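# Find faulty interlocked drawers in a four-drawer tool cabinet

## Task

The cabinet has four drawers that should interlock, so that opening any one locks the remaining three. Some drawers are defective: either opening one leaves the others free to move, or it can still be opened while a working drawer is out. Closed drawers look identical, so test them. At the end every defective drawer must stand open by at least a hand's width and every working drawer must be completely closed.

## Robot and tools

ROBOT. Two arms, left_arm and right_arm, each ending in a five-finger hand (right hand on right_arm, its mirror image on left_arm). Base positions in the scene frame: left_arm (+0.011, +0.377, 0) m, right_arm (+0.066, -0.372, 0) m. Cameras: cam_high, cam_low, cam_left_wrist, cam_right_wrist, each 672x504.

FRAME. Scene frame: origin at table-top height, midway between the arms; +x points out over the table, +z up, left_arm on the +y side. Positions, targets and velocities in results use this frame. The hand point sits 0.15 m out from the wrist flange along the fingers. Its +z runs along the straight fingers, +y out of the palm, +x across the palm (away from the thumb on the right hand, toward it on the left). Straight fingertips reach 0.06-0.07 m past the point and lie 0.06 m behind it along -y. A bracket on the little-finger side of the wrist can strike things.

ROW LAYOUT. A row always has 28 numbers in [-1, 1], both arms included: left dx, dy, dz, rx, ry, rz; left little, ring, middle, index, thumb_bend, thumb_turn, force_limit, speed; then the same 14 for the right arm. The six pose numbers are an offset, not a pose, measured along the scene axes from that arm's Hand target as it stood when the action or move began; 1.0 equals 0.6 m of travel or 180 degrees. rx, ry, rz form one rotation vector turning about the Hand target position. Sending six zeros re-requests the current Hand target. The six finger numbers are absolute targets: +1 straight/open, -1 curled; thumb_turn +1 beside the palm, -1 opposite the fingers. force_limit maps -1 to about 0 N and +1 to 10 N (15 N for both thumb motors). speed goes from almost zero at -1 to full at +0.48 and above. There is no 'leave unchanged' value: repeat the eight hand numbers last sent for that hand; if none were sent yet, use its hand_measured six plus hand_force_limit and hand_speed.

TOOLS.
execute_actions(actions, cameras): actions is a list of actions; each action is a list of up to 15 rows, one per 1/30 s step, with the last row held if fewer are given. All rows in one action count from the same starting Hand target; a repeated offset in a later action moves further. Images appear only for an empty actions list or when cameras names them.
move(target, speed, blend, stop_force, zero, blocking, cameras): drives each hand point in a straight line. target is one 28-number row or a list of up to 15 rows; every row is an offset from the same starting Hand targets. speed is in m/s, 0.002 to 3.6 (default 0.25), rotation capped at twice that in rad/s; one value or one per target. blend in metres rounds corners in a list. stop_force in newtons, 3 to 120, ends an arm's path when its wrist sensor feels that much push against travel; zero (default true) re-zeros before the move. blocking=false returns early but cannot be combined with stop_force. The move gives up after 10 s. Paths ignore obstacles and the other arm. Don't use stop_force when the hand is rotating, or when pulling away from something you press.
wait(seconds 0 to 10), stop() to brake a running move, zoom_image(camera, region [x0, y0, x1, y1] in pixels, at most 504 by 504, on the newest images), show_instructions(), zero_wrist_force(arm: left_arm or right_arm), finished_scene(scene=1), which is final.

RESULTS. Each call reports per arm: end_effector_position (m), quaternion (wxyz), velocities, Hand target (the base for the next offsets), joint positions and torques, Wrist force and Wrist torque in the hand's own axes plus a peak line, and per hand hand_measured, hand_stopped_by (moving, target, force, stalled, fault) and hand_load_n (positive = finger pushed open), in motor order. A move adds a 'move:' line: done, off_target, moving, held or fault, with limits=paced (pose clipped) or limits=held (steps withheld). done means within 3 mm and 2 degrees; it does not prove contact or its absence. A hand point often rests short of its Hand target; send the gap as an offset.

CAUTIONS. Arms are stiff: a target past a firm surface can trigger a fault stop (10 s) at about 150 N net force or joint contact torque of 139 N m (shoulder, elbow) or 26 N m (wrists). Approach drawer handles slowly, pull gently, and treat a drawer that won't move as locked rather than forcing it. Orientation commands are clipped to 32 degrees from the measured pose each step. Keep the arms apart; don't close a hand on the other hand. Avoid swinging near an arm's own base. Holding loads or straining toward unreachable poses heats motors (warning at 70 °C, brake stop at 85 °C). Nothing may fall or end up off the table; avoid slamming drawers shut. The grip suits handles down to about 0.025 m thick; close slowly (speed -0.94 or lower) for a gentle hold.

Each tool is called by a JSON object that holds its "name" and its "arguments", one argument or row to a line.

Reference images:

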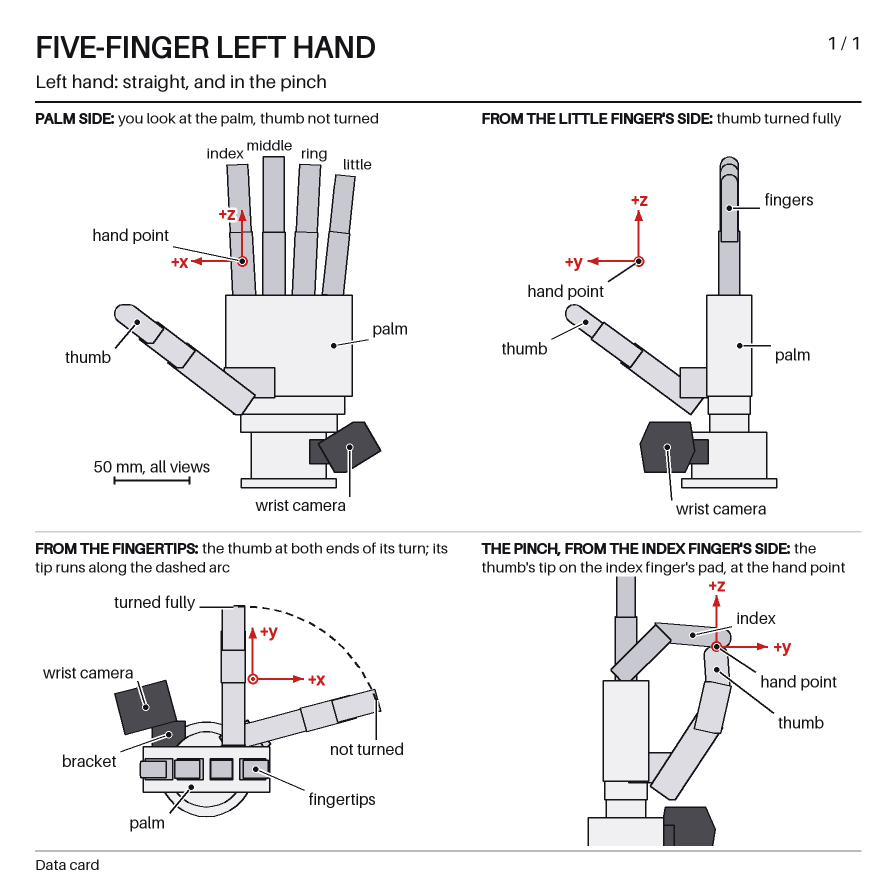

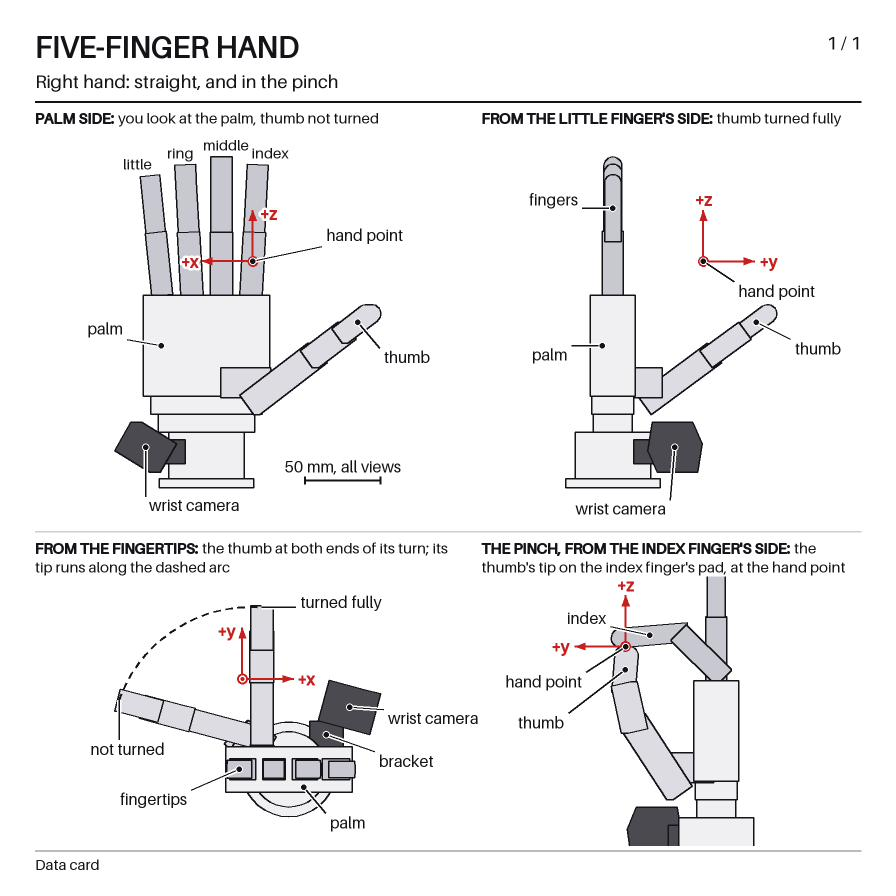

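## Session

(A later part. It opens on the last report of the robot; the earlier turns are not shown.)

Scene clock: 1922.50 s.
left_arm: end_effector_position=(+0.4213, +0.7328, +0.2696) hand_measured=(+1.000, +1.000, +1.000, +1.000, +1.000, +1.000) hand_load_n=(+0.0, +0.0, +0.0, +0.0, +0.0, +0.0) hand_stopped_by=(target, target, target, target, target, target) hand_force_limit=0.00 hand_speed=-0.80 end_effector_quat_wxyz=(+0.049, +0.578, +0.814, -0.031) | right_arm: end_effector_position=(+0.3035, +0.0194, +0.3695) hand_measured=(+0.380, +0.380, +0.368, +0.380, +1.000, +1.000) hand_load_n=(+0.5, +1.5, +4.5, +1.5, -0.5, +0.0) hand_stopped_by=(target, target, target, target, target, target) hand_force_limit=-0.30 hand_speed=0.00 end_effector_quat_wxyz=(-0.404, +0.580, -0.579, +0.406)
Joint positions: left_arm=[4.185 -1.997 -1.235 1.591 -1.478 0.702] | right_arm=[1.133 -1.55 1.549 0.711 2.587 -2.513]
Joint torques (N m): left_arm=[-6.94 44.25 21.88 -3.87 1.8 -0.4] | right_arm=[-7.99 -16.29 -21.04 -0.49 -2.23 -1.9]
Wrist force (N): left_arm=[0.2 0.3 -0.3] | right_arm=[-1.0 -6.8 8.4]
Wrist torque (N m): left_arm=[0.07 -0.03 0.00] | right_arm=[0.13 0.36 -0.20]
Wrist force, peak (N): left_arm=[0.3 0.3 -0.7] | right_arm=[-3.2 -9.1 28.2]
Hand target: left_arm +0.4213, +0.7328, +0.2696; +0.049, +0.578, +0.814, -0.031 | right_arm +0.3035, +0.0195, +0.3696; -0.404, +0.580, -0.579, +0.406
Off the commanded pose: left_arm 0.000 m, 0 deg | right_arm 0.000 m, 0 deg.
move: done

{"name": "move", "arguments": {
  "target": [
    [0,0,0,0,0,0,1,1,1,1,1,1,0,-0.8, 0.0083,0,0,0,0,0,0.38,0.38,0.38,0.38,1,1,-0.3,0],
    [0,0,0,0,0,0,1,1,1,1,1,1,0,-0.8, 0.0083,0,0.0583,0,0,0,0.38,0.38,0.38,0.38,1,1,-0.3,0],
    [0,0,0,0,0,0,1,1,1,1,1,1,0,-0.8, -0.1225,0,0.0583,0,0,0,0.38,0.38,0.38,0.38,1,1,-0.3,0]
  ],
  "speed": [0.03,0.06,0.2],
  "blend": [0,0.005,0],
  "cameras": ["cam_high"]
}}

{"name": "move", "arguments": {
  "target": [
    [0,0,0,0,0,0,1,1,1,1,1,1,0,-0.8, 0,0,-0.18,0,-0.1111,0,0.14,0.14,0.14,0.14,1,1,-0.3,0],
    [0,0,0,0,0,0,1,1,1,1,1,1,0,-0.8, 0,0,-0.4227,0,-0.1111,0,0.14,0.14,0.14,0.14,1,1,-0.3,0]
  ],
  "speed": 0.25,
  "blend": [0.03,0],
  "cameras": ["cam_high","cam_right_wrist"]
}}

Scene clock: 2016.13 s.
left_arm: end_effector_position=(+0.4213, +0.7328, +0.2696) hand_measured=(+1.000, +1.000, +1.000, +1.000, +1.000, +1.000) hand_load_n=(+0.0, +0.0, +0.0, +0.0, +0.0, +0.0) hand_stopped_by=(target, target, target, target, target, target) hand_force_limit=0.00 hand_speed=-0.80 end_effector_quat_wxyz=(+0.049, +0.578, +0.814, -0.031) | right_arm: end_effector_position=(+0.2300, +0.0195, +0.4045) hand_measured=(+0.380, +0.380, +0.368, +0.380, +1.000, +1.000) hand_load_n=(+0.0, +0.0, +0.0, +0.0, +0.0, -0.5) hand_stopped_by=(target, target, target, target, target, target) hand_force_limit=-0.30 hand_speed=0.00 end_effector_quat_wxyz=(-0.404, +0.580, -0.579, +0.406)
Joint positions: left_arm=[4.185 -1.997 -1.235 1.591 -1.478 0.702] | right_arm=[1.339 -1.497 1.461 1.043 2.723 -2.179]
Joint torques (N m): left_arm=[-6.9 44.65 22.31 -3.88 1.75 -0.23] | right_arm=[8.36 -31.36 -19.13 2.26 1.35 1.18]
Wrist force (N): left_arm=[0.2 0.0 0.0] | right_arm=[-3.3 0.1 -0.5]
Wrist torque (N m): left_arm=[0.01 -0.02 0.01] | right_arm=[0.37 0.55 0.01]
Wrist force, peak (N): left_arm=[0.5 -0.3 -0.5] | right_arm=[-3.1 -3.2 -10.6]
Hand target: left_arm +0.4213, +0.7328, +0.2696; +0.049, +0.578, +0.814, -0.031 | right_arm +0.2300, +0.0195, +0.4045; -0.404, +0.580, -0.579, +0.406
Off the commanded pose: left_arm 0.000 m, 0 deg | right_arm 0.000 m, 0 deg.
move: done
Images, in order (width x height): cam_high 672x504.

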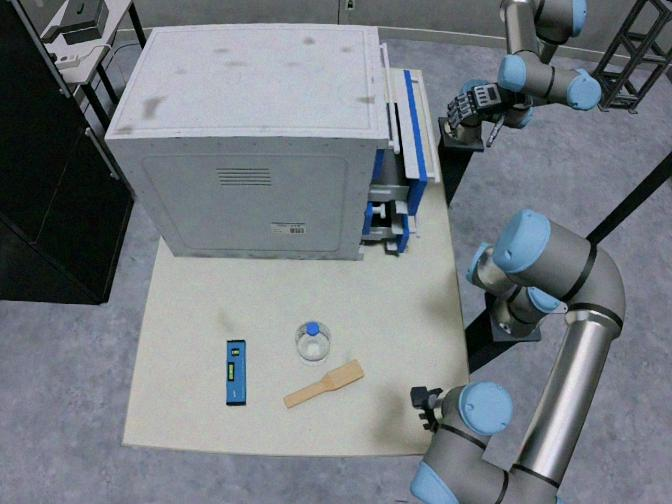

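Scene clock: 2018.20 s.
left_arm: end_effector_position=(+0.4213, +0.7328, +0.2696) hand_measured=(+1.000, +1.000, +1.000, +1.000, +1.000, +1.000) hand_load_n=(+0.0, -0.5, +0.0, +0.0, +0.0, +0.0) hand_stopped_by=(target, target, target, target, target, target) hand_force_limit=0.00 hand_speed=-0.80 end_effector_quat_wxyz=(+0.049, +0.578, +0.814, -0.031) | right_arm: end_effector_position=(+0.2299, +0.0193, +0.1509) hand_measured=(+0.140, +0.140, +0.140, +0.140, +1.000, +1.000) hand_load_n=(+0.0, +0.0, +0.0, +0.0, +0.0, -0.5) hand_stopped_by=(target, target, target, target, target, target) hand_force_limit=-0.30 hand_speed=0.00 end_effector_quat_wxyz=(+0.499, -0.501, +0.500, -0.500)
Joint positions: left_arm=[4.185 -1.997 -1.235 1.591 -1.478 0.702] | right_arm=[1.442 -1.419 2.182 -0.749 3.011 -3.129]
Joint torques (N m): left_arm=[-7.26 43.95 21.88 -3.84 1.71 -0.42] | right_arm=[11.45 -19.3 -27.02 2.1 1.03 1.93]
Wrist force (N): left_arm=[0.3 0.0 -0.4] | right_arm=[-3.3 0.1 -0.2]
Wrist torque (N m): left_arm=[0.03 -0.07 0.01] | right_arm=[0.42 0.54 -0.14]
Wrist force, peak (N): left_arm=[0.4 0.1 -0.5] | right_arm=[-3.4 2.2 -0.3]
Hand target: left_arm +0.4213, +0.7328, +0.2696; +0.049, +0.578, +0.814, -0.031 | right_arm +0.2300, +0.0195, +0.1509; +0.499, -0.500, +0.500, -0.501
Off the commanded pose: left_arm 0.000 m, 0 deg | right_arm 0.000 m, 0 deg.
move: done
camera_calibration:
cam_right_wrist: T_world_to_cam=[[0.0213893, -0.298454, -0.954184, 0.151327], [-0.471797, 0.838435, -0.272826, 0.1428], [0.881447, 0.456017, -0.122876, -0.0749319], [0, 0, 0, 1]] pos_world=[0.130184, -0.040394, 0.174146]
Images, in order (width x height): cam_high 672x504, cam_right_wrist 672x504.

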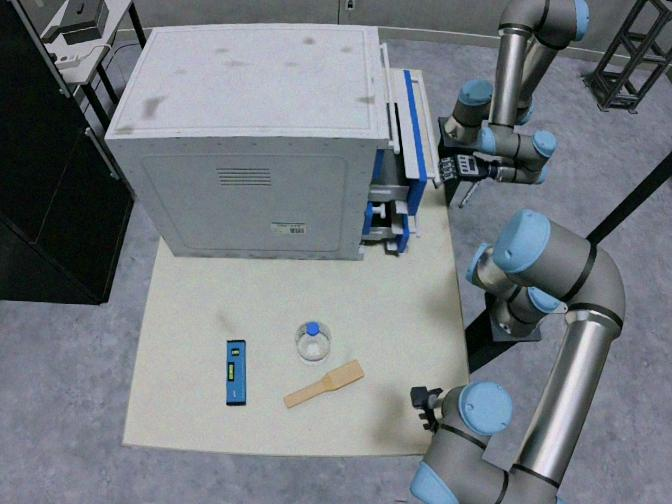

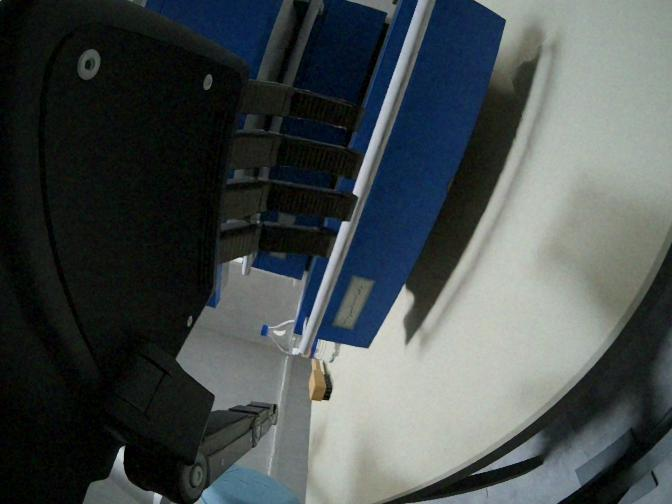

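{"name": "move", "arguments": {
  "target": [0,0,0,0,0,0,1,1,1,1,1,1,0,-0.8, 0.135,0,0,0,0,0,0.14,0.14,0.14,0.14,1,1,-0.3,0],
  "speed": 0.1,
  "cameras": ["cam_right_wrist"]
}}

{"name": "move", "arguments": {
  "target": [
    [0,0,0,0,0,0,1,1,1,1,1,1,0,-0.8, 0.0133,0,0,0,0,0,0.14,0.14,0.14,0.14,1,1,-0.3,0],
    [0,0,0,0,0,0,1,1,1,1,1,1,0,-0.8, 0.0133,0,-0.0548,0,0,0,0.14,0.14,0.14,0.14,1,1,-0.3,0]
  ],
  "speed": [0.05,0.03],
  "stop_force": 10,
  "cameras": ["cam_right_wrist"]
}}

Scene clock: 2029.63 s.
left_arm: end_effector_position=(+0.4213, +0.7328, +0.2696) hand_measured=(+1.000, +1.000, +1.000, +1.000, +1.000, +1.000) hand_load_n=(+0.0, +0.0, +0.0, +0.0, +0.0, +0.0) hand_stopped_by=(target, target, target, target, target, target) hand_force_limit=0.00 hand_speed=-0.80 end_effector_quat_wxyz=(+0.049, +0.578, +0.814, -0.031) | right_arm: end_effector_position=(+0.3110, +0.0194, +0.1509) hand_measured=(+0.140, +0.140, +0.140, +0.140, +1.000, +1.000) hand_load_n=(+0.0, +0.0, +0.0, +0.0, +0.0, +0.0) hand_stopped_by=(target, target, target, target, target, target) hand_force_limit=-0.30 hand_speed=0.00 end_effector_quat_wxyz=(+0.499, -0.500, +0.500, -0.501)
Joint positions: left_arm=[4.185 -1.997 -1.235 1.591 -1.478 0.702] | right_arm=[1.211 -1.443 2.213 -0.765 2.78 -3.14]
Joint torques (N m): left_arm=[-7.28 44.77 22.68 -3.83 1.9 -0.33] | right_arm=[3.98 -11.18 -18 -0.54 0.05 0.85]
Wrist force (N): left_arm=[0.2 0.0 -0.5] | right_arm=[-3.5 0.0 -0.3]
Wrist torque (N m): left_arm=[0.04 -0.04 0.01] | right_arm=[0.42 0.57 0.00]
Wrist force, peak (N): left_arm=[0.3 -0.1 -0.6] | right_arm=[-3.7 0.0 -0.3]
Hand target: left_arm +0.4213, +0.7328, +0.2696; +0.049, +0.578, +0.814, -0.031 | right_arm +0.3110, +0.0195, +0.1509; +0.499, -0.500, +0.500, -0.501
Off the commanded pose: left_arm 0.000 m, 0 deg | right_arm 0.000 m, 0 deg.
move: done
camera_calibration:
cam_right_wrist: T_world_to_cam=[[0.0218148, -0.29831, -0.95422, 0.149517], [-0.471561, 0.838536, -0.272926, 0.180986], [0.881564, 0.455926, -0.122379, -0.146441], [0, 0, 0, 1]] pos_world=[0.211182, -0.0403948, 0.174146]
Images, in order (width x height): cam_right_wrist 672x504.

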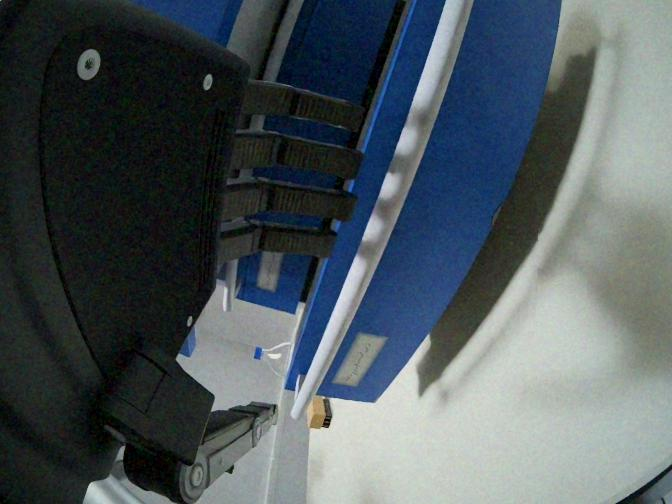

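Scene clock: 2032.03 s.
left_arm: end_effector_position=(+0.4213, +0.7328, +0.2696) hand_measured=(+1.000, +1.000, +1.000, +1.000, +1.000, +1.000) hand_load_n=(+0.5, +0.0, +0.0, +0.0, +0.0, +0.0) hand_stopped_by=(target, target, target, target, target, target) hand_force_limit=0.00 hand_speed=-0.80 end_effector_quat_wxyz=(+0.049, +0.578, +0.814, -0.031) | right_arm: end_effector_position=(+0.3189, +0.0195, +0.1180) hand_measured=(+0.140, +0.140, +0.140, +0.140, +1.000, +1.000) hand_load_n=(+0.0, +0.0, +0.0, -0.5, +0.0, +0.0) hand_stopped_by=(target, target, target, target, target, target) hand_force_limit=-0.30 hand_speed=0.00 end_effector_quat_wxyz=(+0.499, -0.500, +0.500, -0.501)
Joint positions: left_arm=[4.185 -1.997 -1.235 1.591 -1.478 0.702] | right_arm=[1.189 -1.372 2.246 -0.87 2.758 -3.14]
Joint torques (N m): left_arm=[-7.17 45.18 22.74 -3.82 1.75 -0.38] | right_arm=[11.78 -31.83 -24.96 1.82 -0.31 -1.89]
Wrist force (N): left_arm=[0.1 0.1 -0.2] | right_arm=[-3.6 -0.1 -0.4]
Wrist torque (N m): left_arm=[0.03 -0.01 0.00] | right_arm=[0.41 0.62 -0.02]
Wrist force, peak (N): left_arm=[0.2 0.0 -0.8] | right_arm=[-3.9 -7.7 -8.8]
Hand target: left_arm +0.4213, +0.7328, +0.2696; +0.049, +0.578, +0.814, -0.031 | right_arm +0.3190, +0.0195, +0.1180; +0.499, -0.500, +0.500, -0.501
Off the commanded pose: left_arm 0.000 m, 0 deg | right_arm 0.000 m, 0 deg.
move: done
camera_calibration:
cam_right_wrist: T_world_to_cam=[[0.0218543, -0.29832, -0.954216, 0.117969], [-0.471634, 0.838489, -0.272942, 0.175712], [0.881523, 0.456006, -0.122373, -0.157554], [0, 0, 0, 1]] pos_world=[0.219182, -0.0402947, 0.141246]
Images, in order (width x height): cam_right_wrist 672x504.

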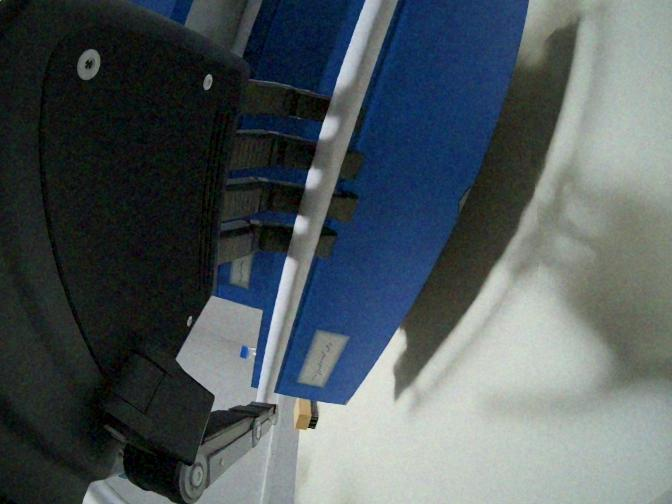

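{"name": "move", "arguments": {
  "target": [
    [0,0,0,0,0,0,1,1,1,1,1,1,0,-0.8, 0.015,0,0,0,0,0,0.14,0.14,0.14,0.14,1,1,-0.3,0],
    [0,0,0,0,0,0,1,1,1,1,1,1,0,-0.8, 0.14,0,0,0,0,0,0.14,0.14,0.14,0.14,1,1,-0.3,0],
    [0,0,0,0,0,0,1,1,1,1,1,1,0,-0.8, 0.2058,0,0,0,0,0,0.14,0.14,0.14,0.14,1,1,-0.3,0]
  ],
  "speed": [0.012,0.035,0.014],
  "stop_force": 40,
  "cameras": ["cam_low","cam_high"]
}}

{"name": "zoom_image", "arguments": {
  "camera": "cam_low",
  "region": [460, 80, 600, 320]
}}

Scene clock: 2045.07 s.
left_arm: end_effector_position=(+0.4213, +0.7328, +0.2696) hand_measured=(+1.000, +1.000, +1.000, +1.000, +1.000, +1.000) hand_load_n=(+0.0, +0.0, +0.0, +0.0, +0.0, +0.0) hand_stopped_by=(target, target, target, target, target, target) hand_force_limit=0.00 hand_speed=-0.80 end_effector_quat_wxyz=(+0.049, +0.578, +0.814, -0.031) | right_arm: end_effector_position=(+0.4188, +0.0194, +0.1180) hand_measured=(+0.140, +0.140, +0.138, +0.140, +1.000, +1.000) hand_load_n=(+0.5, -3.0, -17.5, -4.5, +0.0, -0.5) hand_stopped_by=(target, target, target, target, target, target) hand_force_limit=-0.30 hand_speed=0.00 end_effector_quat_wxyz=(+0.499, -0.501, +0.500, -0.501)
Joint positions: left_arm=[4.185 -1.997 -1.235 1.591 -1.478 0.702] | right_arm=[0.934 -1.343 2.206 -0.861 2.503 -3.142]
Joint torques (N m): left_arm=[-7.47 44.76 22.71 -3.92 1.78 -0.31] | right_arm=[0.58 -28 -5.95 -3.75 0.33 -1.2]
Wrist force (N): left_arm=[0.5 -0.1 -0.1] | right_arm=[-2.7 -14.5 -35.6]
Wrist torque (N m): left_arm=[0.00 -0.08 0.03] | right_arm=[0.68 1.30 -0.32]
Wrist force, peak (N): left_arm=[0.5 0.0 -0.6] | right_arm=[-1.7 -26.3 -52.9]
Hand target: left_arm +0.4213, +0.7328, +0.2696; +0.049, +0.578, +0.814, -0.031 | right_arm +0.4188, +0.0195, +0.1181; +0.499, -0.501, +0.500, -0.501 (not the last commanded pose)
Off the commanded pose: left_arm 0.000 m, 0 deg | right_arm 0.024 m, 0 deg.
move: contact (right_arm); path passed 2 of 3 targets
Images, in order (width x height): cam_high 672x504, cam_low 672x504.

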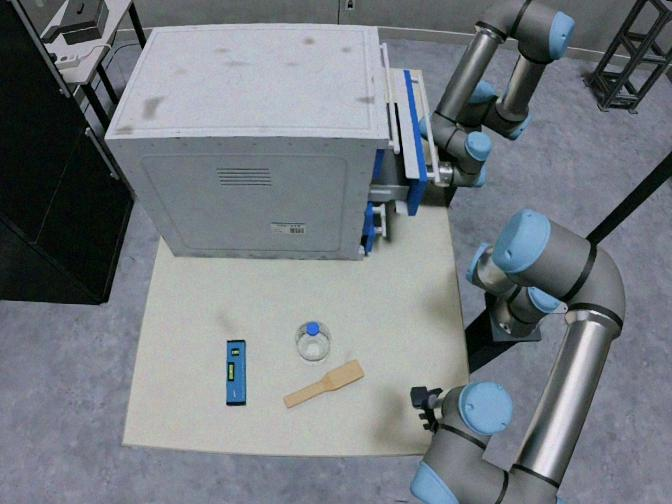

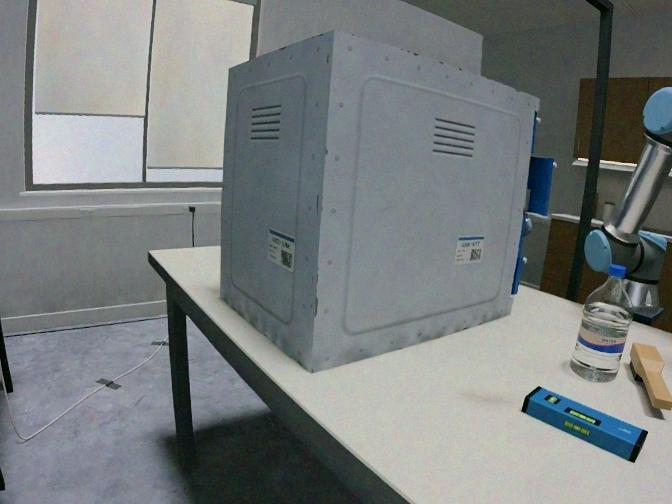

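Scaled by 2.100 from the camera's 672x504 image, which has a finer 960x720 frame.

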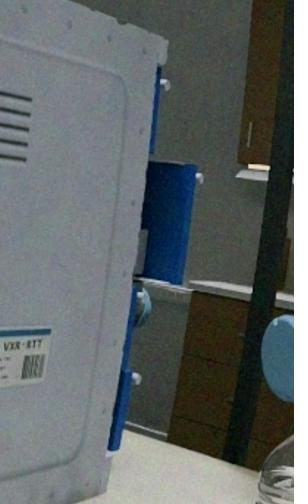

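{"name": "move", "arguments": {
  "target": [
    [0,0,0,0,0,0,1,1,1,1,1,1,0,-0.8, -0.022,0,0,0,0,0,0.14,0.14,0.14,0.14,1,1,-0.3,0],
    [0,0,0,0,0,0,1,1,1,1,1,1,0,-0.8, -0.15,0,0,0,0,0,0.14,0.14,0.14,0.14,1,1,-0.3,0],
    [0,0,0,0,0,0,1,1,1,1,1,1,0,-0.8, -0.158,0,0,0,0,0,0.14,0.14,0.14,0.14,1,1,-0.3,0]
  ],
  "speed": [0.014,0.05,0.02]
}}

{"name": "move", "arguments": {
  "target": [
    [0,0,0,0,0,0,1,1,1,1,1,1,0,-0.8, 0.0083,0,0,0,0,0,0.14,0.14,0.14,0.14,1,1,-0.3,0],
    [0,0,0,0,0,0,1,1,1,1,1,1,0,-0.8, 0.0083,0,0.055,0,0,0,0.14,0.14,0.14,0.14,1,1,-0.3,0],
    [0,0,0,0,0,0,1,1,1,1,1,1,0,-0.8, -0.18,0,0.055,0,0,0,0.14,0.14,0.14,0.14,1,1,-0.3,0],
    [0,0,0,0,0,0,1,1,1,1,1,1,0,-0.8, -0.18,0,0.50,0,0.1111,0,0.38,0.38,0.38,0.38,1,1,-0.3,0]
  ],
  "speed": [0.03,0.06,0.25,0.3],
  "blend": [0,0.005,0.02,0],
  "cameras": ["cam_high"]
}}

{"name": "zoom_image", "arguments": {
  "camera": "cam_high",
  "region": [320, 30, 500, 270]
}}

Scene clock: 2071.67 s.
left_arm: end_effector_position=(+0.4213, +0.7328, +0.2696) hand_measured=(+1.000, +1.000, +1.000, +1.000, +1.000, +1.000) hand_load_n=(+0.0, +0.0, +0.0, +0.0, +0.0, +0.0) hand_stopped_by=(target, target, target, target, target, target) hand_force_limit=0.00 hand_speed=-0.80 end_effector_quat_wxyz=(+0.049, +0.578, +0.814, -0.031) | right_arm: end_effector_position=(+0.3239, +0.0195, +0.1181) hand_measured=(+0.140, +0.140, +0.140, +0.140, +1.000, +1.000) hand_load_n=(+0.5, +1.5, +0.0, +1.0, +0.0, -0.5) hand_stopped_by=(target, target, target, target, target, target) hand_force_limit=-0.30 hand_speed=0.00 end_effector_quat_wxyz=(+0.499, -0.501, +0.500, -0.501)
Joint positions: left_arm=[4.185 -1.997 -1.235 1.591 -1.478 0.702] | right_arm=[1.175 -1.372 2.246 -0.87 2.744 -3.14]
Joint torques (N m): left_arm=[-7.5 45.02 21.71 -3.85 1.86 -0.36] | right_arm=[-10.27 -30.34 -1.63 -0.72 -1.53 1.51]
Wrist force (N): left_arm=[0.4 0.3 0.0] | right_arm=[-2.3 -0.8 3.8]
Wrist torque (N m): left_arm=[0.06 -0.05 0.01] | right_arm=[0.31 0.49 -0.16]
Wrist force, peak (N): left_arm=[0.3 0.4 -0.6] | right_arm=[-2.8 -14.6 -35.8]
Hand target: left_arm +0.4213, +0.7328, +0.2696; +0.049, +0.578, +0.814, -0.031 | right_arm +0.3240, +0.0195, +0.1181; +0.499, -0.501, +0.500, -0.501
Off the commanded pose: left_arm 0.000 m, 0 deg | right_arm 0.000 m, 0 deg.
move: done

Scene clock: 2075.30 s.
left_arm: end_effector_position=(+0.4213, +0.7328, +0.2696) hand_measured=(+1.000, +1.000, +1.000, +1.000, +1.000, +1.000) hand_load_n=(+0.0, +0.0, +0.0, +0.0, +0.0, +0.0) hand_stopped_by=(target, target, target, target, target, target) hand_force_limit=0.00 hand_speed=-0.80 end_effector_quat_wxyz=(+0.049, +0.578, +0.814, -0.031) | right_arm: end_effector_position=(+0.2160, +0.0195, +0.4180) hand_measured=(+0.380, +0.380, +0.380, +0.380, +1.000, +1.000) hand_load_n=(+0.0, +0.0, +0.0, +0.0, +0.5, +0.0) hand_stopped_by=(target, target, target, target, target, target) hand_force_limit=-0.30 hand_speed=0.00 end_effector_quat_wxyz=(-0.404, +0.580, -0.579, +0.406)
Joint positions: left_arm=[4.185 -1.997 -1.235 1.591 -1.478 0.702] | right_arm=[1.379 -1.481 1.427 1.141 2.743 -2.092]
Joint torques (N m): left_arm=[-7.57 44.61 22.27 -3.98 1.73 -0.32] | right_arm=[3.61 -22.46 -29.93 4.04 1.43 1.59]
Wrist force (N): left_arm=[0.3 0.0 -0.1] | right_arm=[-3.3 0.1 -0.5]
Wrist torque (N m): left_arm=[0.02 -0.05 0.01] | right_arm=[0.38 0.55 -0.01]
Wrist force, peak (N): left_arm=[0.2 0.2 -0.6] | right_arm=[-3.4 -5.8 -8.8]
Hand target: left_arm +0.4213, +0.7328, +0.2696; +0.049, +0.578, +0.814, -0.031 | right_arm +0.2160, +0.0195, +0.4181; -0.404, +0.580, -0.579, +0.406
Off the commanded pose: left_arm 0.000 m, 0 deg | right_arm 0.000 m, 0 deg.
move: done
Images, in order (width x height): cam_high 672x504.

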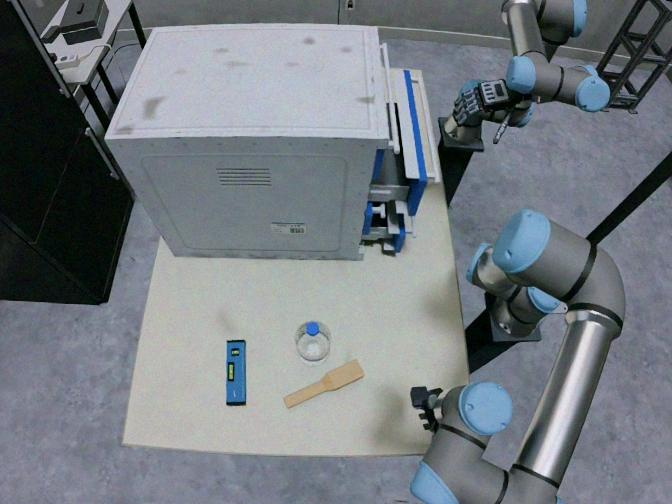

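Scaled by 2.100 from the camera's 672x504 image, which has a finer 960x720 frame.

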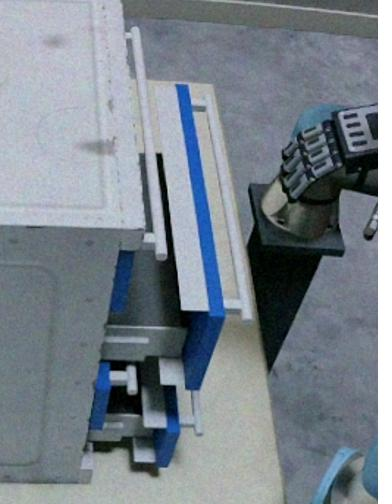

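{"name": "move", "arguments": {
  "target": [
    [0,0,0,0,0,0,1,1,1,1,1,1,0,-0.8, 0.1408,0,-0.0242,0,0,0,0.38,0.38,0.38,0.38,1,1,-0.3,0],
    [0,0,0,0,0,0,1,1,1,1,1,1,0,-0.8, 0.1542,0,-0.0242,0,0,0,0.38,0.38,0.38,0.38,1,1,-0.3,0],
    [0,0,0,0,0,0,1,1,1,1,1,1,0,-0.8, 0.1542,0,-0.0808,0,0,0,0.38,0.38,0.38,0.38,1,1,-0.3,0]
  ],
  "speed": [0.1,0.05,0.03],
  "stop_force": 10,
  "cameras": ["cam_right_wrist"]
}}

Scene clock: 2085.47 s.
left_arm: end_effector_position=(+0.4213, +0.7328, +0.2696) hand_measured=(+1.000, +1.000, +1.000, +1.000, +1.000, +1.000) hand_load_n=(+0.0, +0.0, +0.0, +0.0, +0.0, +0.0) hand_stopped_by=(target, target, target, target, target, target) hand_force_limit=0.00 hand_speed=-0.80 end_effector_quat_wxyz=(+0.049, +0.578, +0.814, -0.031) | right_arm: end_effector_position=(+0.3080, +0.0194, +0.4033) hand_measured=(+0.380, +0.380, +0.378, +0.380, +1.000, +1.000) hand_load_n=(+0.0, +0.0, -5.0, +0.0, +0.0, +0.0) hand_stopped_by=(target, target, target, target, target, target) hand_force_limit=-0.30 hand_speed=0.00 end_effector_quat_wxyz=(-0.404, +0.580, -0.579, +0.406)
Joint positions: left_arm=[4.185 -1.997 -1.235 1.591 -1.478 0.702] | right_arm=[1.121 -1.548 1.459 0.787 2.578 -2.528]
Joint torques (N m): left_arm=[-7.43 45.39 21.42 -3.84 1.78 -0.36] | right_arm=[10.81 -9.92 -31.43 -1.77 1.73 -1.51]
Wrist force (N): left_arm=[0.1 -0.2 -0.2] | right_arm=[-2.8 1.8 -5.9]
Wrist torque (N m): left_arm=[-0.01 -0.02 0.00] | right_arm=[0.41 0.73 -0.11]
Wrist force, peak (N): left_arm=[0.5 0.2 -0.5] | right_arm=[-2.9 -5.4 -18.6]
Hand target: left_arm +0.4213, +0.7328, +0.2696; +0.049, +0.578, +0.814, -0.031 | right_arm +0.3080, +0.0194, +0.4033; -0.404, +0.580, -0.579, +0.406 (not the last commanded pose)
Off the commanded pose: left_arm 0.000 m, 0 deg | right_arm 0.034 m, 0 deg.
move: contact (right_arm); path passed 1 of 3 targets
camera_calibration:
cam_right_wrist: T_world_to_cam=[[-0.305964, -0.298522, -0.90403, 0.471093], [-0.536472, 0.838517, -0.0953233, 0.196874], [0.786501, 0.455822, -0.416705, 0.0349762], [0, 0, 0, 1]] pos_world=[0.222246, -0.0403936, 0.459224]
Images, in order (width x height): cam_right_wrist 672x504.

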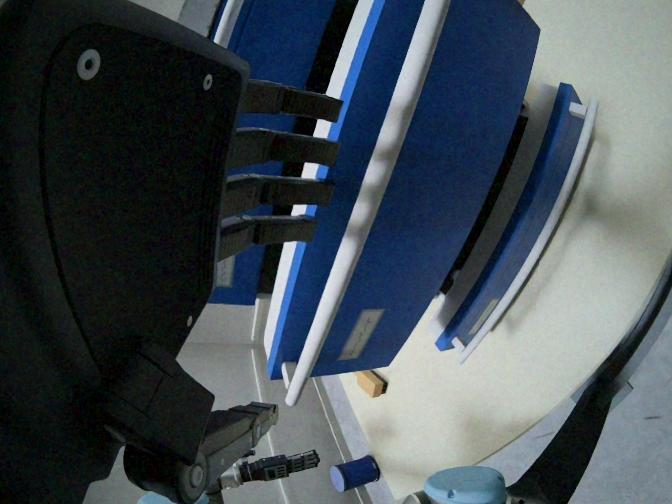

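{"name": "move", "arguments": {
  "target": [
    [0,0,0,0,0,0,1,1,1,1,1,1,0,-0.8, -0.0058,0,0,0,0,0,0.38,0.38,0.38,0.38,1,1,-0.3,0],
    [0,0,0,0,0,0,1,1,1,1,1,1,0,-0.8, -0.0058,0,-0.0562,0,0,0,0.38,0.38,0.38,0.38,1,1,-0.3,0]
  ],
  "speed": [0.05,0.03],
  "stop_force": 12,
  "cameras": ["cam_right_wrist"]
}}

Scene clock: 2097.60 s.
left_arm: end_effector_position=(+0.4213, +0.7328, +0.2696) hand_measured=(+1.000, +1.000, +1.000, +1.000, +1.000, +1.000) hand_load_n=(+0.0, +0.0, +0.0, +0.0, +0.0, +0.0) hand_stopped_by=(target, target, target, target, target, target) hand_force_limit=0.00 hand_speed=-0.80 end_effector_quat_wxyz=(+0.049, +0.578, +0.814, -0.031) | right_arm: end_effector_position=(+0.3045, +0.0194, +0.3696) hand_measured=(+0.380, +0.380, +0.380, +0.380, +1.000, +1.000) hand_load_n=(+0.0, +0.0, +0.0, +0.0, +0.0, -0.5) hand_stopped_by=(target, target, target, target, target, target) hand_force_limit=-0.30 hand_speed=0.00 end_effector_quat_wxyz=(-0.404, +0.580, -0.579, +0.406)
Joint positions: left_arm=[4.185 -1.997 -1.235 1.591 -1.478 0.702] | right_arm=[1.13 -1.55 1.549 0.709 2.585 -2.516]
Joint torques (N m): left_arm=[-7.31 44.96 21.8 -3.86 1.79 -0.39] | right_arm=[-11.84 -26.86 -31.43 3.18 -0.66 -0.89]
Wrist force (N): left_arm=[0.0 0.1 -0.3] | right_arm=[-2.9 0.1 -0.5]
Wrist torque (N m): left_arm=[0.05 -0.01 0.00] | right_arm=[0.38 0.51 0.01]
Wrist force, peak (N): left_arm=[0.5 0.1 -0.5] | right_arm=[-2.9 1.8 -5.9]
Hand target: left_arm +0.4213, +0.7328, +0.2696; +0.049, +0.578, +0.814, -0.031 | right_arm +0.3045, +0.0194, +0.3696; -0.404, +0.580, -0.579, +0.406
Off the commanded pose: left_arm 0.000 m, 0 deg | right_arm 0.000 m, 0 deg.
move: done
camera_calibration:
cam_right_wrist: T_world_to_cam=[[-0.305931, -0.298573, -0.904024, 0.439545], [-0.536491, 0.838499, -0.0953782, 0.191811], [0.786501, 0.455822, -0.416705, 0.0236861], [0, 0, 0, 1]] pos_world=[0.218746, -0.0403933, 0.425524]
Images, in order (width x height): cam_right_wrist 672x504.

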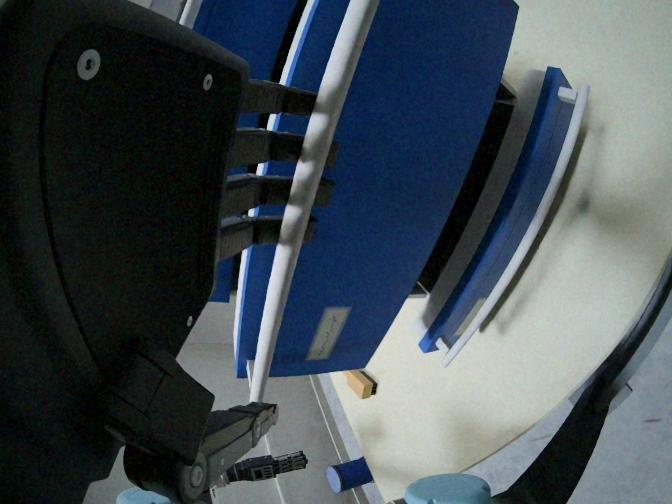

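{"name": "move", "arguments": {
  "target": [
    [0,0,0,0,0,0,1,1,1,1,1,1,0,-0.8, 0.018,0,0,0,0,0,0.38,0.38,0.38,0.38,1,1,-0.3,0],
    [0,0,0,0,0,0,1,1,1,1,1,1,0,-0.8, 0.14,0,0,0,0,0,0.38,0.38,0.38,0.38,1,1,-0.3,0],
    [0,0,0,0,0,0,1,1,1,1,1,1,0,-0.8, 0.206,0,0,0,0,0,0.38,0.38,0.38,0.38,1,1,-0.3,0]
  ],
  "speed": [0.014,0.04,0.016],
  "stop_force": 45,
  "cameras": ["cam_low"]
}}

{"name": "zoom_image", "arguments": {
  "camera": "cam_low",
  "region": [460, 80, 600, 320]
}}

Scene clock: 2110.03 s.
left_arm: end_effector_position=(+0.4213, +0.7328, +0.2696) hand_measured=(+1.000, +1.000, +1.000, +1.000, +1.000, +1.000) hand_load_n=(+0.0, +0.0, +0.0, +0.0, +0.0, +0.0) hand_stopped_by=(target, target, target, target, target, target) hand_force_limit=0.00 hand_speed=-0.80 end_effector_quat_wxyz=(+0.049, +0.578, +0.814, -0.031) | right_arm: end_effector_position=(+0.4228, +0.0194, +0.3696) hand_measured=(+0.380, +0.380, +0.378, +0.380, +1.000, +1.000) hand_load_n=(+0.0, -5.5, -19.0, -7.0, +0.0, -0.5) hand_stopped_by=(target, target, target, target, target, target) hand_force_limit=-0.30 hand_speed=0.00 end_effector_quat_wxyz=(-0.404, +0.580, -0.579, +0.406)
Joint positions: left_arm=[4.185 -1.997 -1.235 1.591 -1.478 0.702] | right_arm=[0.848 -1.523 1.491 0.536 2.351 -2.774]
Joint torques (N m): left_arm=[-7.38 45.4 22.29 -3.85 1.75 -0.25] | right_arm=[-3.61 -14.63 -3.63 -0.71 1.88 1.5]
Wrist force (N): left_arm=[0.3 0.1 -0.3] | right_arm=[-4.1 -5.6 -48.5]
Wrist torque (N m): left_arm=[0.04 -0.05 0.01] | right_arm=[1.31 1.44 -0.24]
Wrist force, peak (N): left_arm=[0.3 0.2 -0.7] | right_arm=[-4.0 -7.6 -62.7]
Hand target: left_arm +0.4213, +0.7328, +0.2696; +0.049, +0.578, +0.814, -0.031 | right_arm +0.4228, +0.0194, +0.3696; -0.404, +0.580, -0.579, +0.406 (not the last commanded pose)
Off the commanded pose: left_arm 0.000 m, 0 deg | right_arm 0.005 m, 0 deg.
move: contact (right_arm); path passed 2 of 3 targets
Images, in order (width x height): cam_low 672x504.

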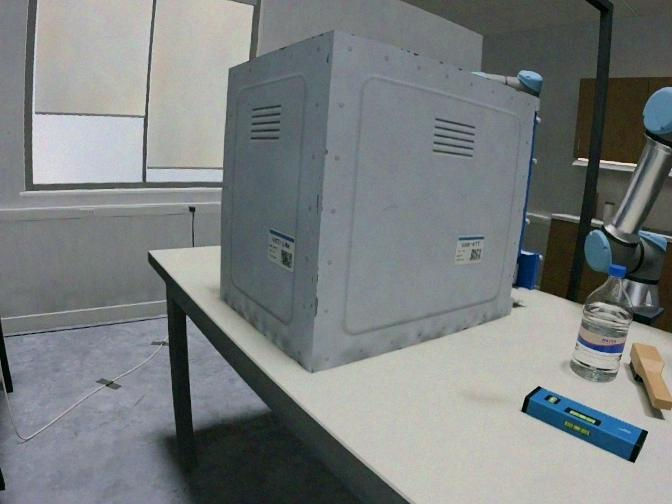

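Scaled by 2.100 from the camera's 672x504 image, which has a finer 960x720 frame.

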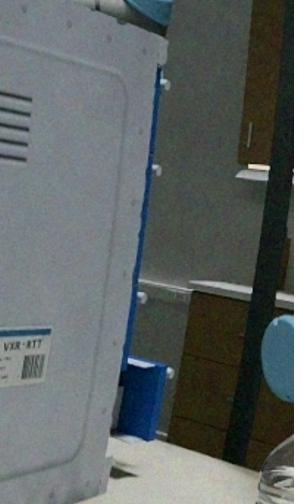

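{"name": "move", "arguments": {
  "target": [
    [0,0,0,0,0,0,1,1,1,1,1,1,0,-0.8, -0.0117,0,0,0,0,0,0.38,0.38,0.38,0.38,1,1,-0.3,0],
    [0,0,0,0,0,0,1,1,1,1,1,1,0,-0.8, -0.0117,0,0.0583,0,0,0,0.38,0.38,0.38,0.38,1,1,-0.3,0],
    [0,0,0,0,0,0,1,1,1,1,1,1,0,-0.8, -0.12,0,0.0583,0,0,0,0.38,0.38,0.38,0.38,1,1,-0.3,0],
    [0,0,0,0,0,0,1,1,1,1,1,1,0,-0.8, -0.2713,0,-0.15,0,0,0,0.38,0.38,0.38,0.38,1,1,-0.3,0],
    [0,0,0,0,0,0,1,1,1,1,1,1,0,-0.8, -0.2713,0,-0.3577,0,0,0,0.38,0.38,0.38,0.38,1,1,-0.3,0],
    [0,0,0,0,0,0,1,1,1,1,1,1,0,-0.8, -0.1997,0,-0.3577,0,0,0,0.38,0.38,0.38,0.38,1,1,-0.3,0]
  ],
  "speed": [0.03,0.06,0.2,0.25,0.25,0.1],
  "blend": [0,0.005,0.03,0.03,0.015,0]
}}

{"name": "move", "arguments": {
  "target": [
    [0,0,0,0,0,0,1,1,1,1,1,1,0,-0.8, 0.0133,0,0,0,0,0,0.38,0.38,0.38,0.38,1,1,-0.3,0],
    [0,0,0,0,0,0,1,1,1,1,1,1,0,-0.8, 0.0133,0,-0.058,0,0,0,0.38,0.38,0.38,0.38,1,1,-0.3,0]
  ],
  "speed": [0.05,0.03],
  "stop_force": 10,
  "cameras": ["cam_right_wrist"]
}}

Scene clock: 2127.77 s.
left_arm: end_effector_position=(+0.4213, +0.7328, +0.2696) hand_measured=(+1.000, +1.000, +1.000, +1.000, +1.000, +1.000) hand_load_n=(+0.5, +0.0, +0.0, +0.0, +0.0, +0.0) hand_stopped_by=(target, target, target, target, target, target) hand_force_limit=0.00 hand_speed=-0.80 end_effector_quat_wxyz=(+0.049, +0.578, +0.814, -0.031) | right_arm: end_effector_position=(+0.3030, +0.0193, +0.1550) hand_measured=(+0.380, +0.380, +0.380, +0.380, +1.000, +1.000) hand_load_n=(+0.0, +0.0, +0.0, +0.0, +0.0, +0.0) hand_stopped_by=(target, target, target, target, target, target) hand_force_limit=-0.30 hand_speed=0.00 end_effector_quat_wxyz=(-0.404, +0.580, -0.579, +0.406)
Joint positions: left_arm=[4.185 -1.997 -1.235 1.591 -1.478 0.702] | right_arm=[1.135 -1.407 1.969 0.151 2.588 -2.511]
Joint torques (N m): left_arm=[-7.01 45.45 21.69 -3.82 1.65 -0.43] | right_arm=[4.79 -13.66 -12.42 2.28 1.9 -0.45]
Wrist force (N): left_arm=[0.3 0.3 -0.3] | right_arm=[-3.1 0.2 -0.3]
Wrist torque (N m): left_arm=[0.08 -0.04 0.00] | right_arm=[0.37 0.52 -0.13]
Wrist force, peak (N): left_arm=[0.1 -0.2 -0.9] | right_arm=[-3.9 -5.6 -48.7]
Hand target: left_arm +0.4213, +0.7328, +0.2696; +0.049, +0.578, +0.814, -0.031 | right_arm +0.3030, +0.0194, +0.1550; -0.404, +0.580, -0.579, +0.406
Off the commanded pose: left_arm 0.000 m, 0 deg | right_arm 0.000 m, 0 deg.
move: done

Scene clock: 2130.17 s.
left_arm: end_effector_position=(+0.4213, +0.7328, +0.2696) hand_measured=(+1.000, +1.000, +1.000, +1.000, +1.000, +1.000) hand_load_n=(+0.0, +0.0, +0.0, +0.0, +0.0, +0.0) hand_stopped_by=(target, target, target, target, target, target) hand_force_limit=0.00 hand_speed=-0.80 end_effector_quat_wxyz=(+0.049, +0.578, +0.814, -0.031) | right_arm: end_effector_position=(+0.3110, +0.0194, +0.1202) hand_measured=(+0.380, +0.380, +0.380, +0.380, +1.000, +1.000) hand_load_n=(+0.0, +0.0, +0.0, +0.0, +0.0, +0.0) hand_stopped_by=(target, target, target, target, target, target) hand_force_limit=-0.30 hand_speed=0.00 end_effector_quat_wxyz=(-0.404, +0.580, -0.579, +0.406)
Joint positions: left_arm=[4.185 -1.997 -1.235 1.591 -1.478 0.702] | right_arm=[1.113 -1.36 2.014 0.037 2.572 -2.537]
Joint torques (N m): left_arm=[-7.82 45.47 21.79 -3.77 1.83 -0.28] | right_arm=[9.19 -34.12 -26.5 3.18 1.68 -1.71]
Wrist force (N): left_arm=[0.2 0.1 -0.3] | right_arm=[-3.3 0.2 -0.3]
Wrist torque (N m): left_arm=[0.05 -0.03 0.01] | right_arm=[0.37 0.57 -0.15]
Wrist force, peak (N): left_arm=[0.4 0.2 -0.5] | right_arm=[-3.5 0.3 -0.4]
Hand target: left_arm +0.4213, +0.7328, +0.2696; +0.049, +0.578, +0.814, -0.031 | right_arm +0.3110, +0.0194, +0.1202; -0.404, +0.580, -0.579, +0.406
Off the commanded pose: left_arm 0.000 m, 0 deg | right_arm 0.000 m, 0 deg.
move: done
camera_calibration:
cam_right_wrist: T_world_to_cam=[[-0.305908, -0.298559, -0.904037, 0.216036], [-0.536557, 0.838461, -0.0953427, 0.171464], [0.786465, 0.455901, -0.416685, -0.0852658], [0, 0, 0, 1]] pos_world=[0.225146, -0.0403934, 0.176124]
Images, in order (width x height): cam_right_wrist 672x504.

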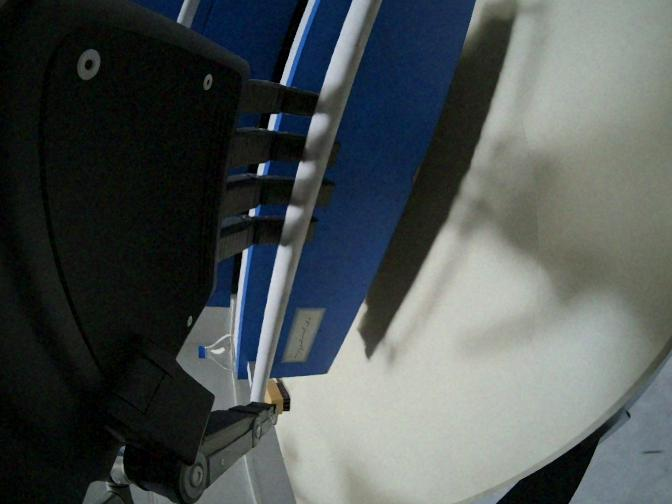

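{"name": "move", "arguments": {
  "target": [
    [0,0,0,0,0,0,1,1,1,1,1,1,0,-0.8, 0.018,0,0,0,0,0,0.38,0.38,0.38,0.38,1,1,-0.3,0],
    [0,0,0,0,0,0,1,1,1,1,1,1,0,-0.8, 0.13,0,0,0,0,0,0.38,0.38,0.38,0.38,1,1,-0.3,0],
    [0,0,0,0,0,0,1,1,1,1,1,1,0,-0.8, 0.196,0,0,0,0,0,0.38,0.38,0.38,0.38,1,1,-0.3,0]
  ],
  "speed": [0.014,0.04,0.016],
  "stop_force": 40,
  "cameras": ["cam_low"]
}}

{"name": "zoom_image", "arguments": {
  "camera": "cam_low",
  "region": [460, 80, 600, 320]
}}

Scene clock: 2141.97 s.
left_arm: end_effector_position=(+0.4213, +0.7328, +0.2696) hand_measured=(+1.000, +1.000, +1.000, +1.000, +1.000, +1.000) hand_load_n=(+0.0, +0.0, +0.0, +0.0, +0.0, +0.0) hand_stopped_by=(target, target, target, target, target, target) hand_force_limit=0.00 hand_speed=-0.80 end_effector_quat_wxyz=(+0.049, +0.578, +0.814, -0.031) | right_arm: end_effector_position=(+0.4213, +0.0194, +0.1202) hand_measured=(+0.380, +0.380, +0.378, +0.380, +1.000, +1.000) hand_load_n=(+0.0, -4.0, -17.5, -5.5, +0.0, -0.5) hand_stopped_by=(target, target, target, target, target, target) hand_force_limit=-0.30 hand_speed=0.00 end_effector_quat_wxyz=(-0.404, +0.580, -0.579, +0.406)
Joint positions: left_arm=[4.185 -1.997 -1.235 1.591 -1.478 0.702] | right_arm=[0.851 -1.352 1.97 -0.112 2.353 -2.772]
Joint torques (N m): left_arm=[-7.84 45.54 21.37 -3.77 1.8 -0.36] | right_arm=[1.11 -30.57 -9.37 -0.71 1.88 1.44]
Wrist force (N): left_arm=[0.2 0.3 -0.3] | right_arm=[-2.7 1.8 -35.6]
Wrist torque (N m): left_arm=[0.07 -0.03 0.00] | right_arm=[0.97 1.23 -0.06]
Wrist force, peak (N): left_arm=[0.3 0.4 -0.6] | right_arm=[-2.1 -4.8 -56.6]
Hand target: left_arm +0.4213, +0.7328, +0.2696; +0.049, +0.578, +0.814, -0.031 | right_arm +0.4213, +0.0194, +0.1202; -0.404, +0.580, -0.579, +0.406 (not the last commanded pose)
Off the commanded pose: left_arm 0.000 m, 0 deg | right_arm 0.007 m, 0 deg.
move: contact (right_arm); path passed 2 of 3 targets
Images, in order (width x height): cam_low 672x504.

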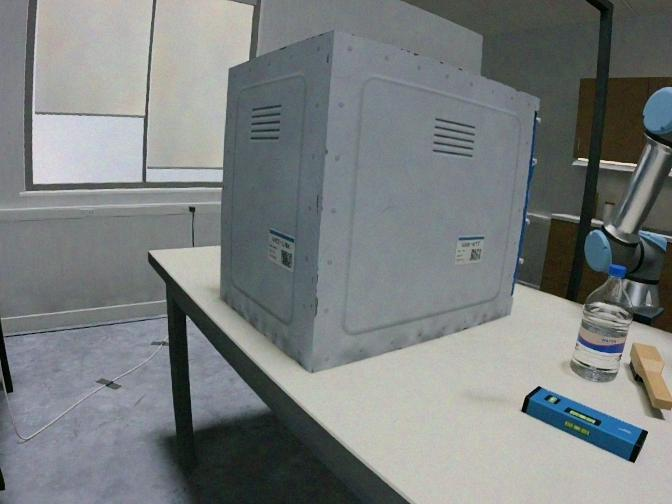

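Scaled by 2.100 from the camera's 672x504 image, which has a finer 960x720 frame.

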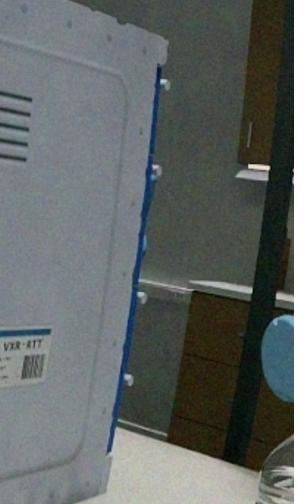

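{"name": "move", "arguments": {
  "target": [
    [0,0,0,0,0,0,1,1,1,1,1,1,0,-0.8, -0.028,0,0,0,0,0,0.38,0.38,0.38,0.38,1,1,-0.3,0],
    [0,0,0,0,0,0,1,1,1,1,1,1,0,-0.8, -0.205,0,0,0,0,0,0.38,0.38,0.38,0.38,1,1,-0.3,0],
    [0,0,0,0,0,0,1,1,1,1,1,1,0,-0.8, -0.2188,0,0,0,0,0,0.38,0.38,0.38,0.38,1,1,-0.3,0]
  ],
  "speed": [0.014,0.045,0.015]
}}

{"name": "move", "arguments": {
  "target": [
    [0,0,0,0,0,0,1,1,1,1,1,1,0,-0.8, 0.0083,0,0,0,0,0,0.38,0.38,0.38,0.38,1,1,-0.3,0],
    [0,0,0,0,0,0,1,1,1,1,1,1,0,-0.8, 0.0083,0,0.0583,0,0,0,0.38,0.38,0.38,0.38,1,1,-0.3,0],
    [0,0,0,0,0,0,1,1,1,1,1,1,0,-0.8, 0.02,0,0.2207,0,0,0,0.38,0.38,0.38,0.38,1,1,-0.3,0],
    [0,0,0,0,0,0,1,1,1,1,1,1,0,-0.8, 0.1975,0,0.2207,0,0,0,0.38,0.38,0.38,0.38,1,1,-0.3,0]
  ],
  "speed": [0.03,0.06,0.15,0.15],
  "blend": [0,0.005,0.015,0],
  "cameras": ["cam_high","cam_right_wrist"]
}}

Scene clock: 2164.23 s.
left_arm: end_effector_position=(+0.4213, +0.7328, +0.2696) hand_measured=(+1.000, +1.000, +1.000, +1.000, +1.000, +1.000) hand_load_n=(-0.5, +0.0, +0.0, +0.0, +0.0, +0.0) hand_stopped_by=(target, target, target, target, target, target) hand_force_limit=0.00 hand_speed=-0.80 end_effector_quat_wxyz=(+0.049, +0.578, +0.814, -0.031) | right_arm: end_effector_position=(+0.2899, +0.0194, +0.1202) hand_measured=(+0.380, +0.380, +0.380, +0.380, +1.000, +1.000) hand_load_n=(+0.5, +2.0, +0.5, +2.5, +0.0, -0.5) hand_stopped_by=(target, target, target, target, target, target) hand_force_limit=-0.30 hand_speed=0.00 end_effector_quat_wxyz=(-0.404, +0.580, -0.579, +0.406)
Joint positions: left_arm=[4.185 -1.997 -1.235 1.591 -1.478 0.702] | right_arm=[1.17 -1.347 2.01 0.089 2.614 -2.466]
Joint torques (N m): left_arm=[-7.63 46.45 21.27 -3.94 1.7 -0.23] | right_arm=[-9.81 -20.84 -25.11 -0.65 -0.77 -1.98]
Wrist force (N): left_arm=[-0.1 0.0 -0.2] | right_arm=[-1.5 -2.6 4.4]
Wrist torque (N m): left_arm=[0.02 0.01 -0.01] | right_arm=[0.22 0.45 -0.14]
Wrist force, peak (N): left_arm=[0.3 -0.2 -0.6] | right_arm=[-2.8 1.5 -35.9]
Hand target: left_arm +0.4213, +0.7328, +0.2696; +0.049, +0.578, +0.814, -0.031 | right_arm +0.2901, +0.0194, +0.1202; -0.404, +0.580, -0.579, +0.406
Off the commanded pose: left_arm 0.000 m, 0 deg | right_arm 0.000 m, 0 deg.
move: done

Scene clock: 2167.17 s.
left_arm: end_effector_position=(+0.4213, +0.7328, +0.2696) hand_measured=(+1.000, +1.000, +1.000, +1.000, +1.000, +1.000) hand_load_n=(+0.0, +0.0, +0.0, +0.0, +0.0, +0.0) hand_stopped_by=(target, target, target, target, target, target) hand_force_limit=0.00 hand_speed=-0.80 end_effector_quat_wxyz=(+0.049, +0.578, +0.814, -0.031) | right_arm: end_effector_position=(+0.4086, +0.0194, +0.2527) hand_measured=(+0.380, +0.380, +0.380, +0.380, +1.000, +1.000) hand_load_n=(+0.0, +0.0, +0.0, +0.0, +0.0, +0.0) hand_stopped_by=(target, target, target, target, target, target) hand_force_limit=-0.30 hand_speed=0.00 end_effector_quat_wxyz=(-0.404, +0.580, -0.579, +0.406)
Joint positions: left_arm=[4.185 -1.997 -1.235 1.591 -1.478 0.702] | right_arm=[0.878 -1.499 1.769 0.249 2.377 -2.753]
Joint torques (N m): left_arm=[-6.59 46.09 21.15 -3.86 1.69 -0.46] | right_arm=[1.97 -31.82 -7.84 2.26 1.09 0.5]
Wrist force (N): left_arm=[0.3 0.0 -0.4] | right_arm=[-3.0 -0.2 -0.5]
Wrist torque (N m): left_arm=[0.04 -0.04 0.01] | right_arm=[0.33 0.50 -0.14]
Wrist force, peak (N): left_arm=[0.4 0.1 -0.6] | right_arm=[-3.1 -1.9 -10.1]
Hand target: left_arm +0.4213, +0.7328, +0.2696; +0.049, +0.578, +0.814, -0.031 | right_arm +0.4086, +0.0194, +0.2527; -0.404, +0.580, -0.579, +0.406
Off the commanded pose: left_arm 0.000 m, 0 deg | right_arm 0.000 m, 0 deg.
move: done
camera_calibration:
cam_right_wrist: T_world_to_cam=[[-0.305908, -0.298559, -0.904037, 0.365708], [-0.536557, 0.838461, -0.0953427, 0.236381], [0.786465, 0.455901, -0.416685, -0.10686], [0, 0, 0, 1]] pos_world=[0.322746, -0.0402934, 0.308624]
Images, in order (width x height): cam_high 672x504, cam_right_wrist 672x504.

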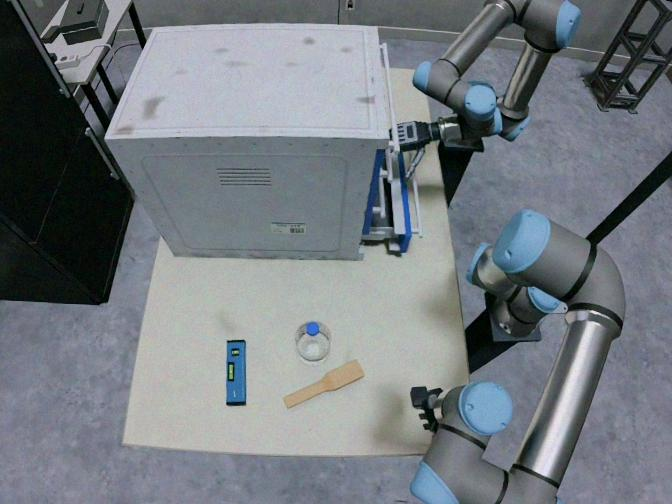

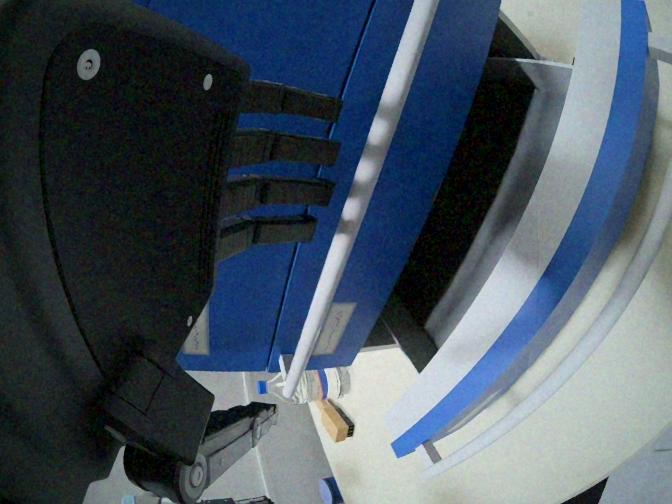

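{"name": "move", "arguments": {
  "target": [
    [0,0,0,0,0,0,1,1,1,1,1,1,0,-0.8, 0.0113,0,0,0,0,0,0.38,0.38,0.38,0.38,1,1,-0.3,0],
    [0,0,0,0,0,0,1,1,1,1,1,1,0,-0.8, 0.0113,0,-0.0585,0,0,0,0.38,0.38,0.38,0.38,1,1,-0.3,0]
  ],
  "speed": [0.05,0.03],
  "stop_force": 10,
  "cameras": ["cam_right_wrist"]
}}

Scene clock: 2176.27 s.
left_arm: end_effector_position=(+0.4213, +0.7328, +0.2696) hand_measured=(+1.000, +1.000, +1.000, +1.000, +1.000, +1.000) hand_load_n=(+0.0, +0.0, +0.0, +0.0, +0.0, +0.0) hand_stopped_by=(target, target, target, target, target, target) hand_force_limit=0.00 hand_speed=-0.80 end_effector_quat_wxyz=(+0.049, +0.578, +0.814, -0.031) | right_arm: end_effector_position=(+0.4153, +0.0194, +0.2176) hand_measured=(+0.380, +0.380, +0.380, +0.380, +1.000, +1.000) hand_load_n=(-0.5, +0.0, +0.0, +0.0, +0.0, +0.0) hand_stopped_by=(target, target, target, target, target, target) hand_force_limit=-0.30 hand_speed=0.00 end_effector_quat_wxyz=(-0.404, +0.580, -0.579, +0.406)
Joint positions: left_arm=[4.185 -1.997 -1.235 1.591 -1.478 0.702] | right_arm=[0.863 -1.469 1.829 0.152 2.364 -2.764]
Joint torques (N m): left_arm=[-7.37 45.46 20.96 -3.79 1.73 -0.38] | right_arm=[11.03 -32.8 -30.34 2.45 1.15 -1.25]
Wrist force (N): left_arm=[0.1 0.1 -0.2] | right_arm=[-2.7 -0.1 -0.3]
Wrist torque (N m): left_arm=[0.05 -0.02 0.00] | right_arm=[0.33 0.45 -0.06]
Wrist force, peak (N): left_arm=[0.5 0.1 -0.5] | right_arm=[-3.2 -0.2 -0.5]
Hand target: left_arm +0.4213, +0.7328, +0.2696; +0.049, +0.578, +0.814, -0.031 | right_arm +0.4153, +0.0194, +0.2176; -0.404, +0.580, -0.579, +0.406
Off the commanded pose: left_arm 0.000 m, 0 deg | right_arm 0.000 m, 0 deg.
move: done
camera_calibration:
cam_right_wrist: T_world_to_cam=[[-0.305938, -0.298716, -0.903975, 0.336013], [-0.536645, 0.838395, -0.095426, 0.236815], [0.786394, 0.455919, -0.416801, -0.126732], [0, 0, 0, 1]] pos_world=[0.329546, -0.0403925, 0.273524]
Images, in order (width x height): cam_right_wrist 672x504.

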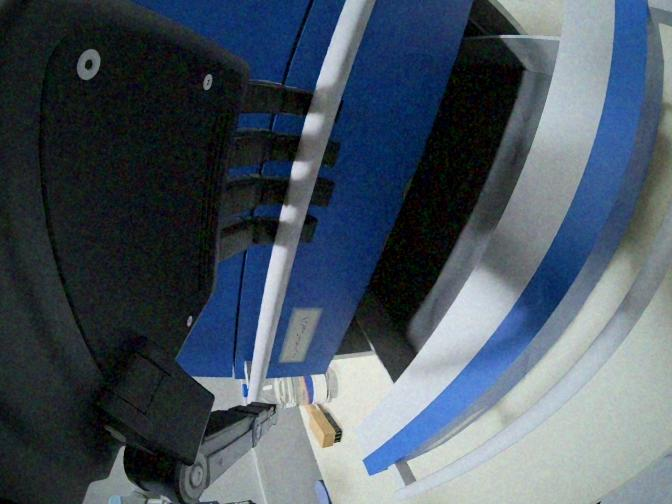

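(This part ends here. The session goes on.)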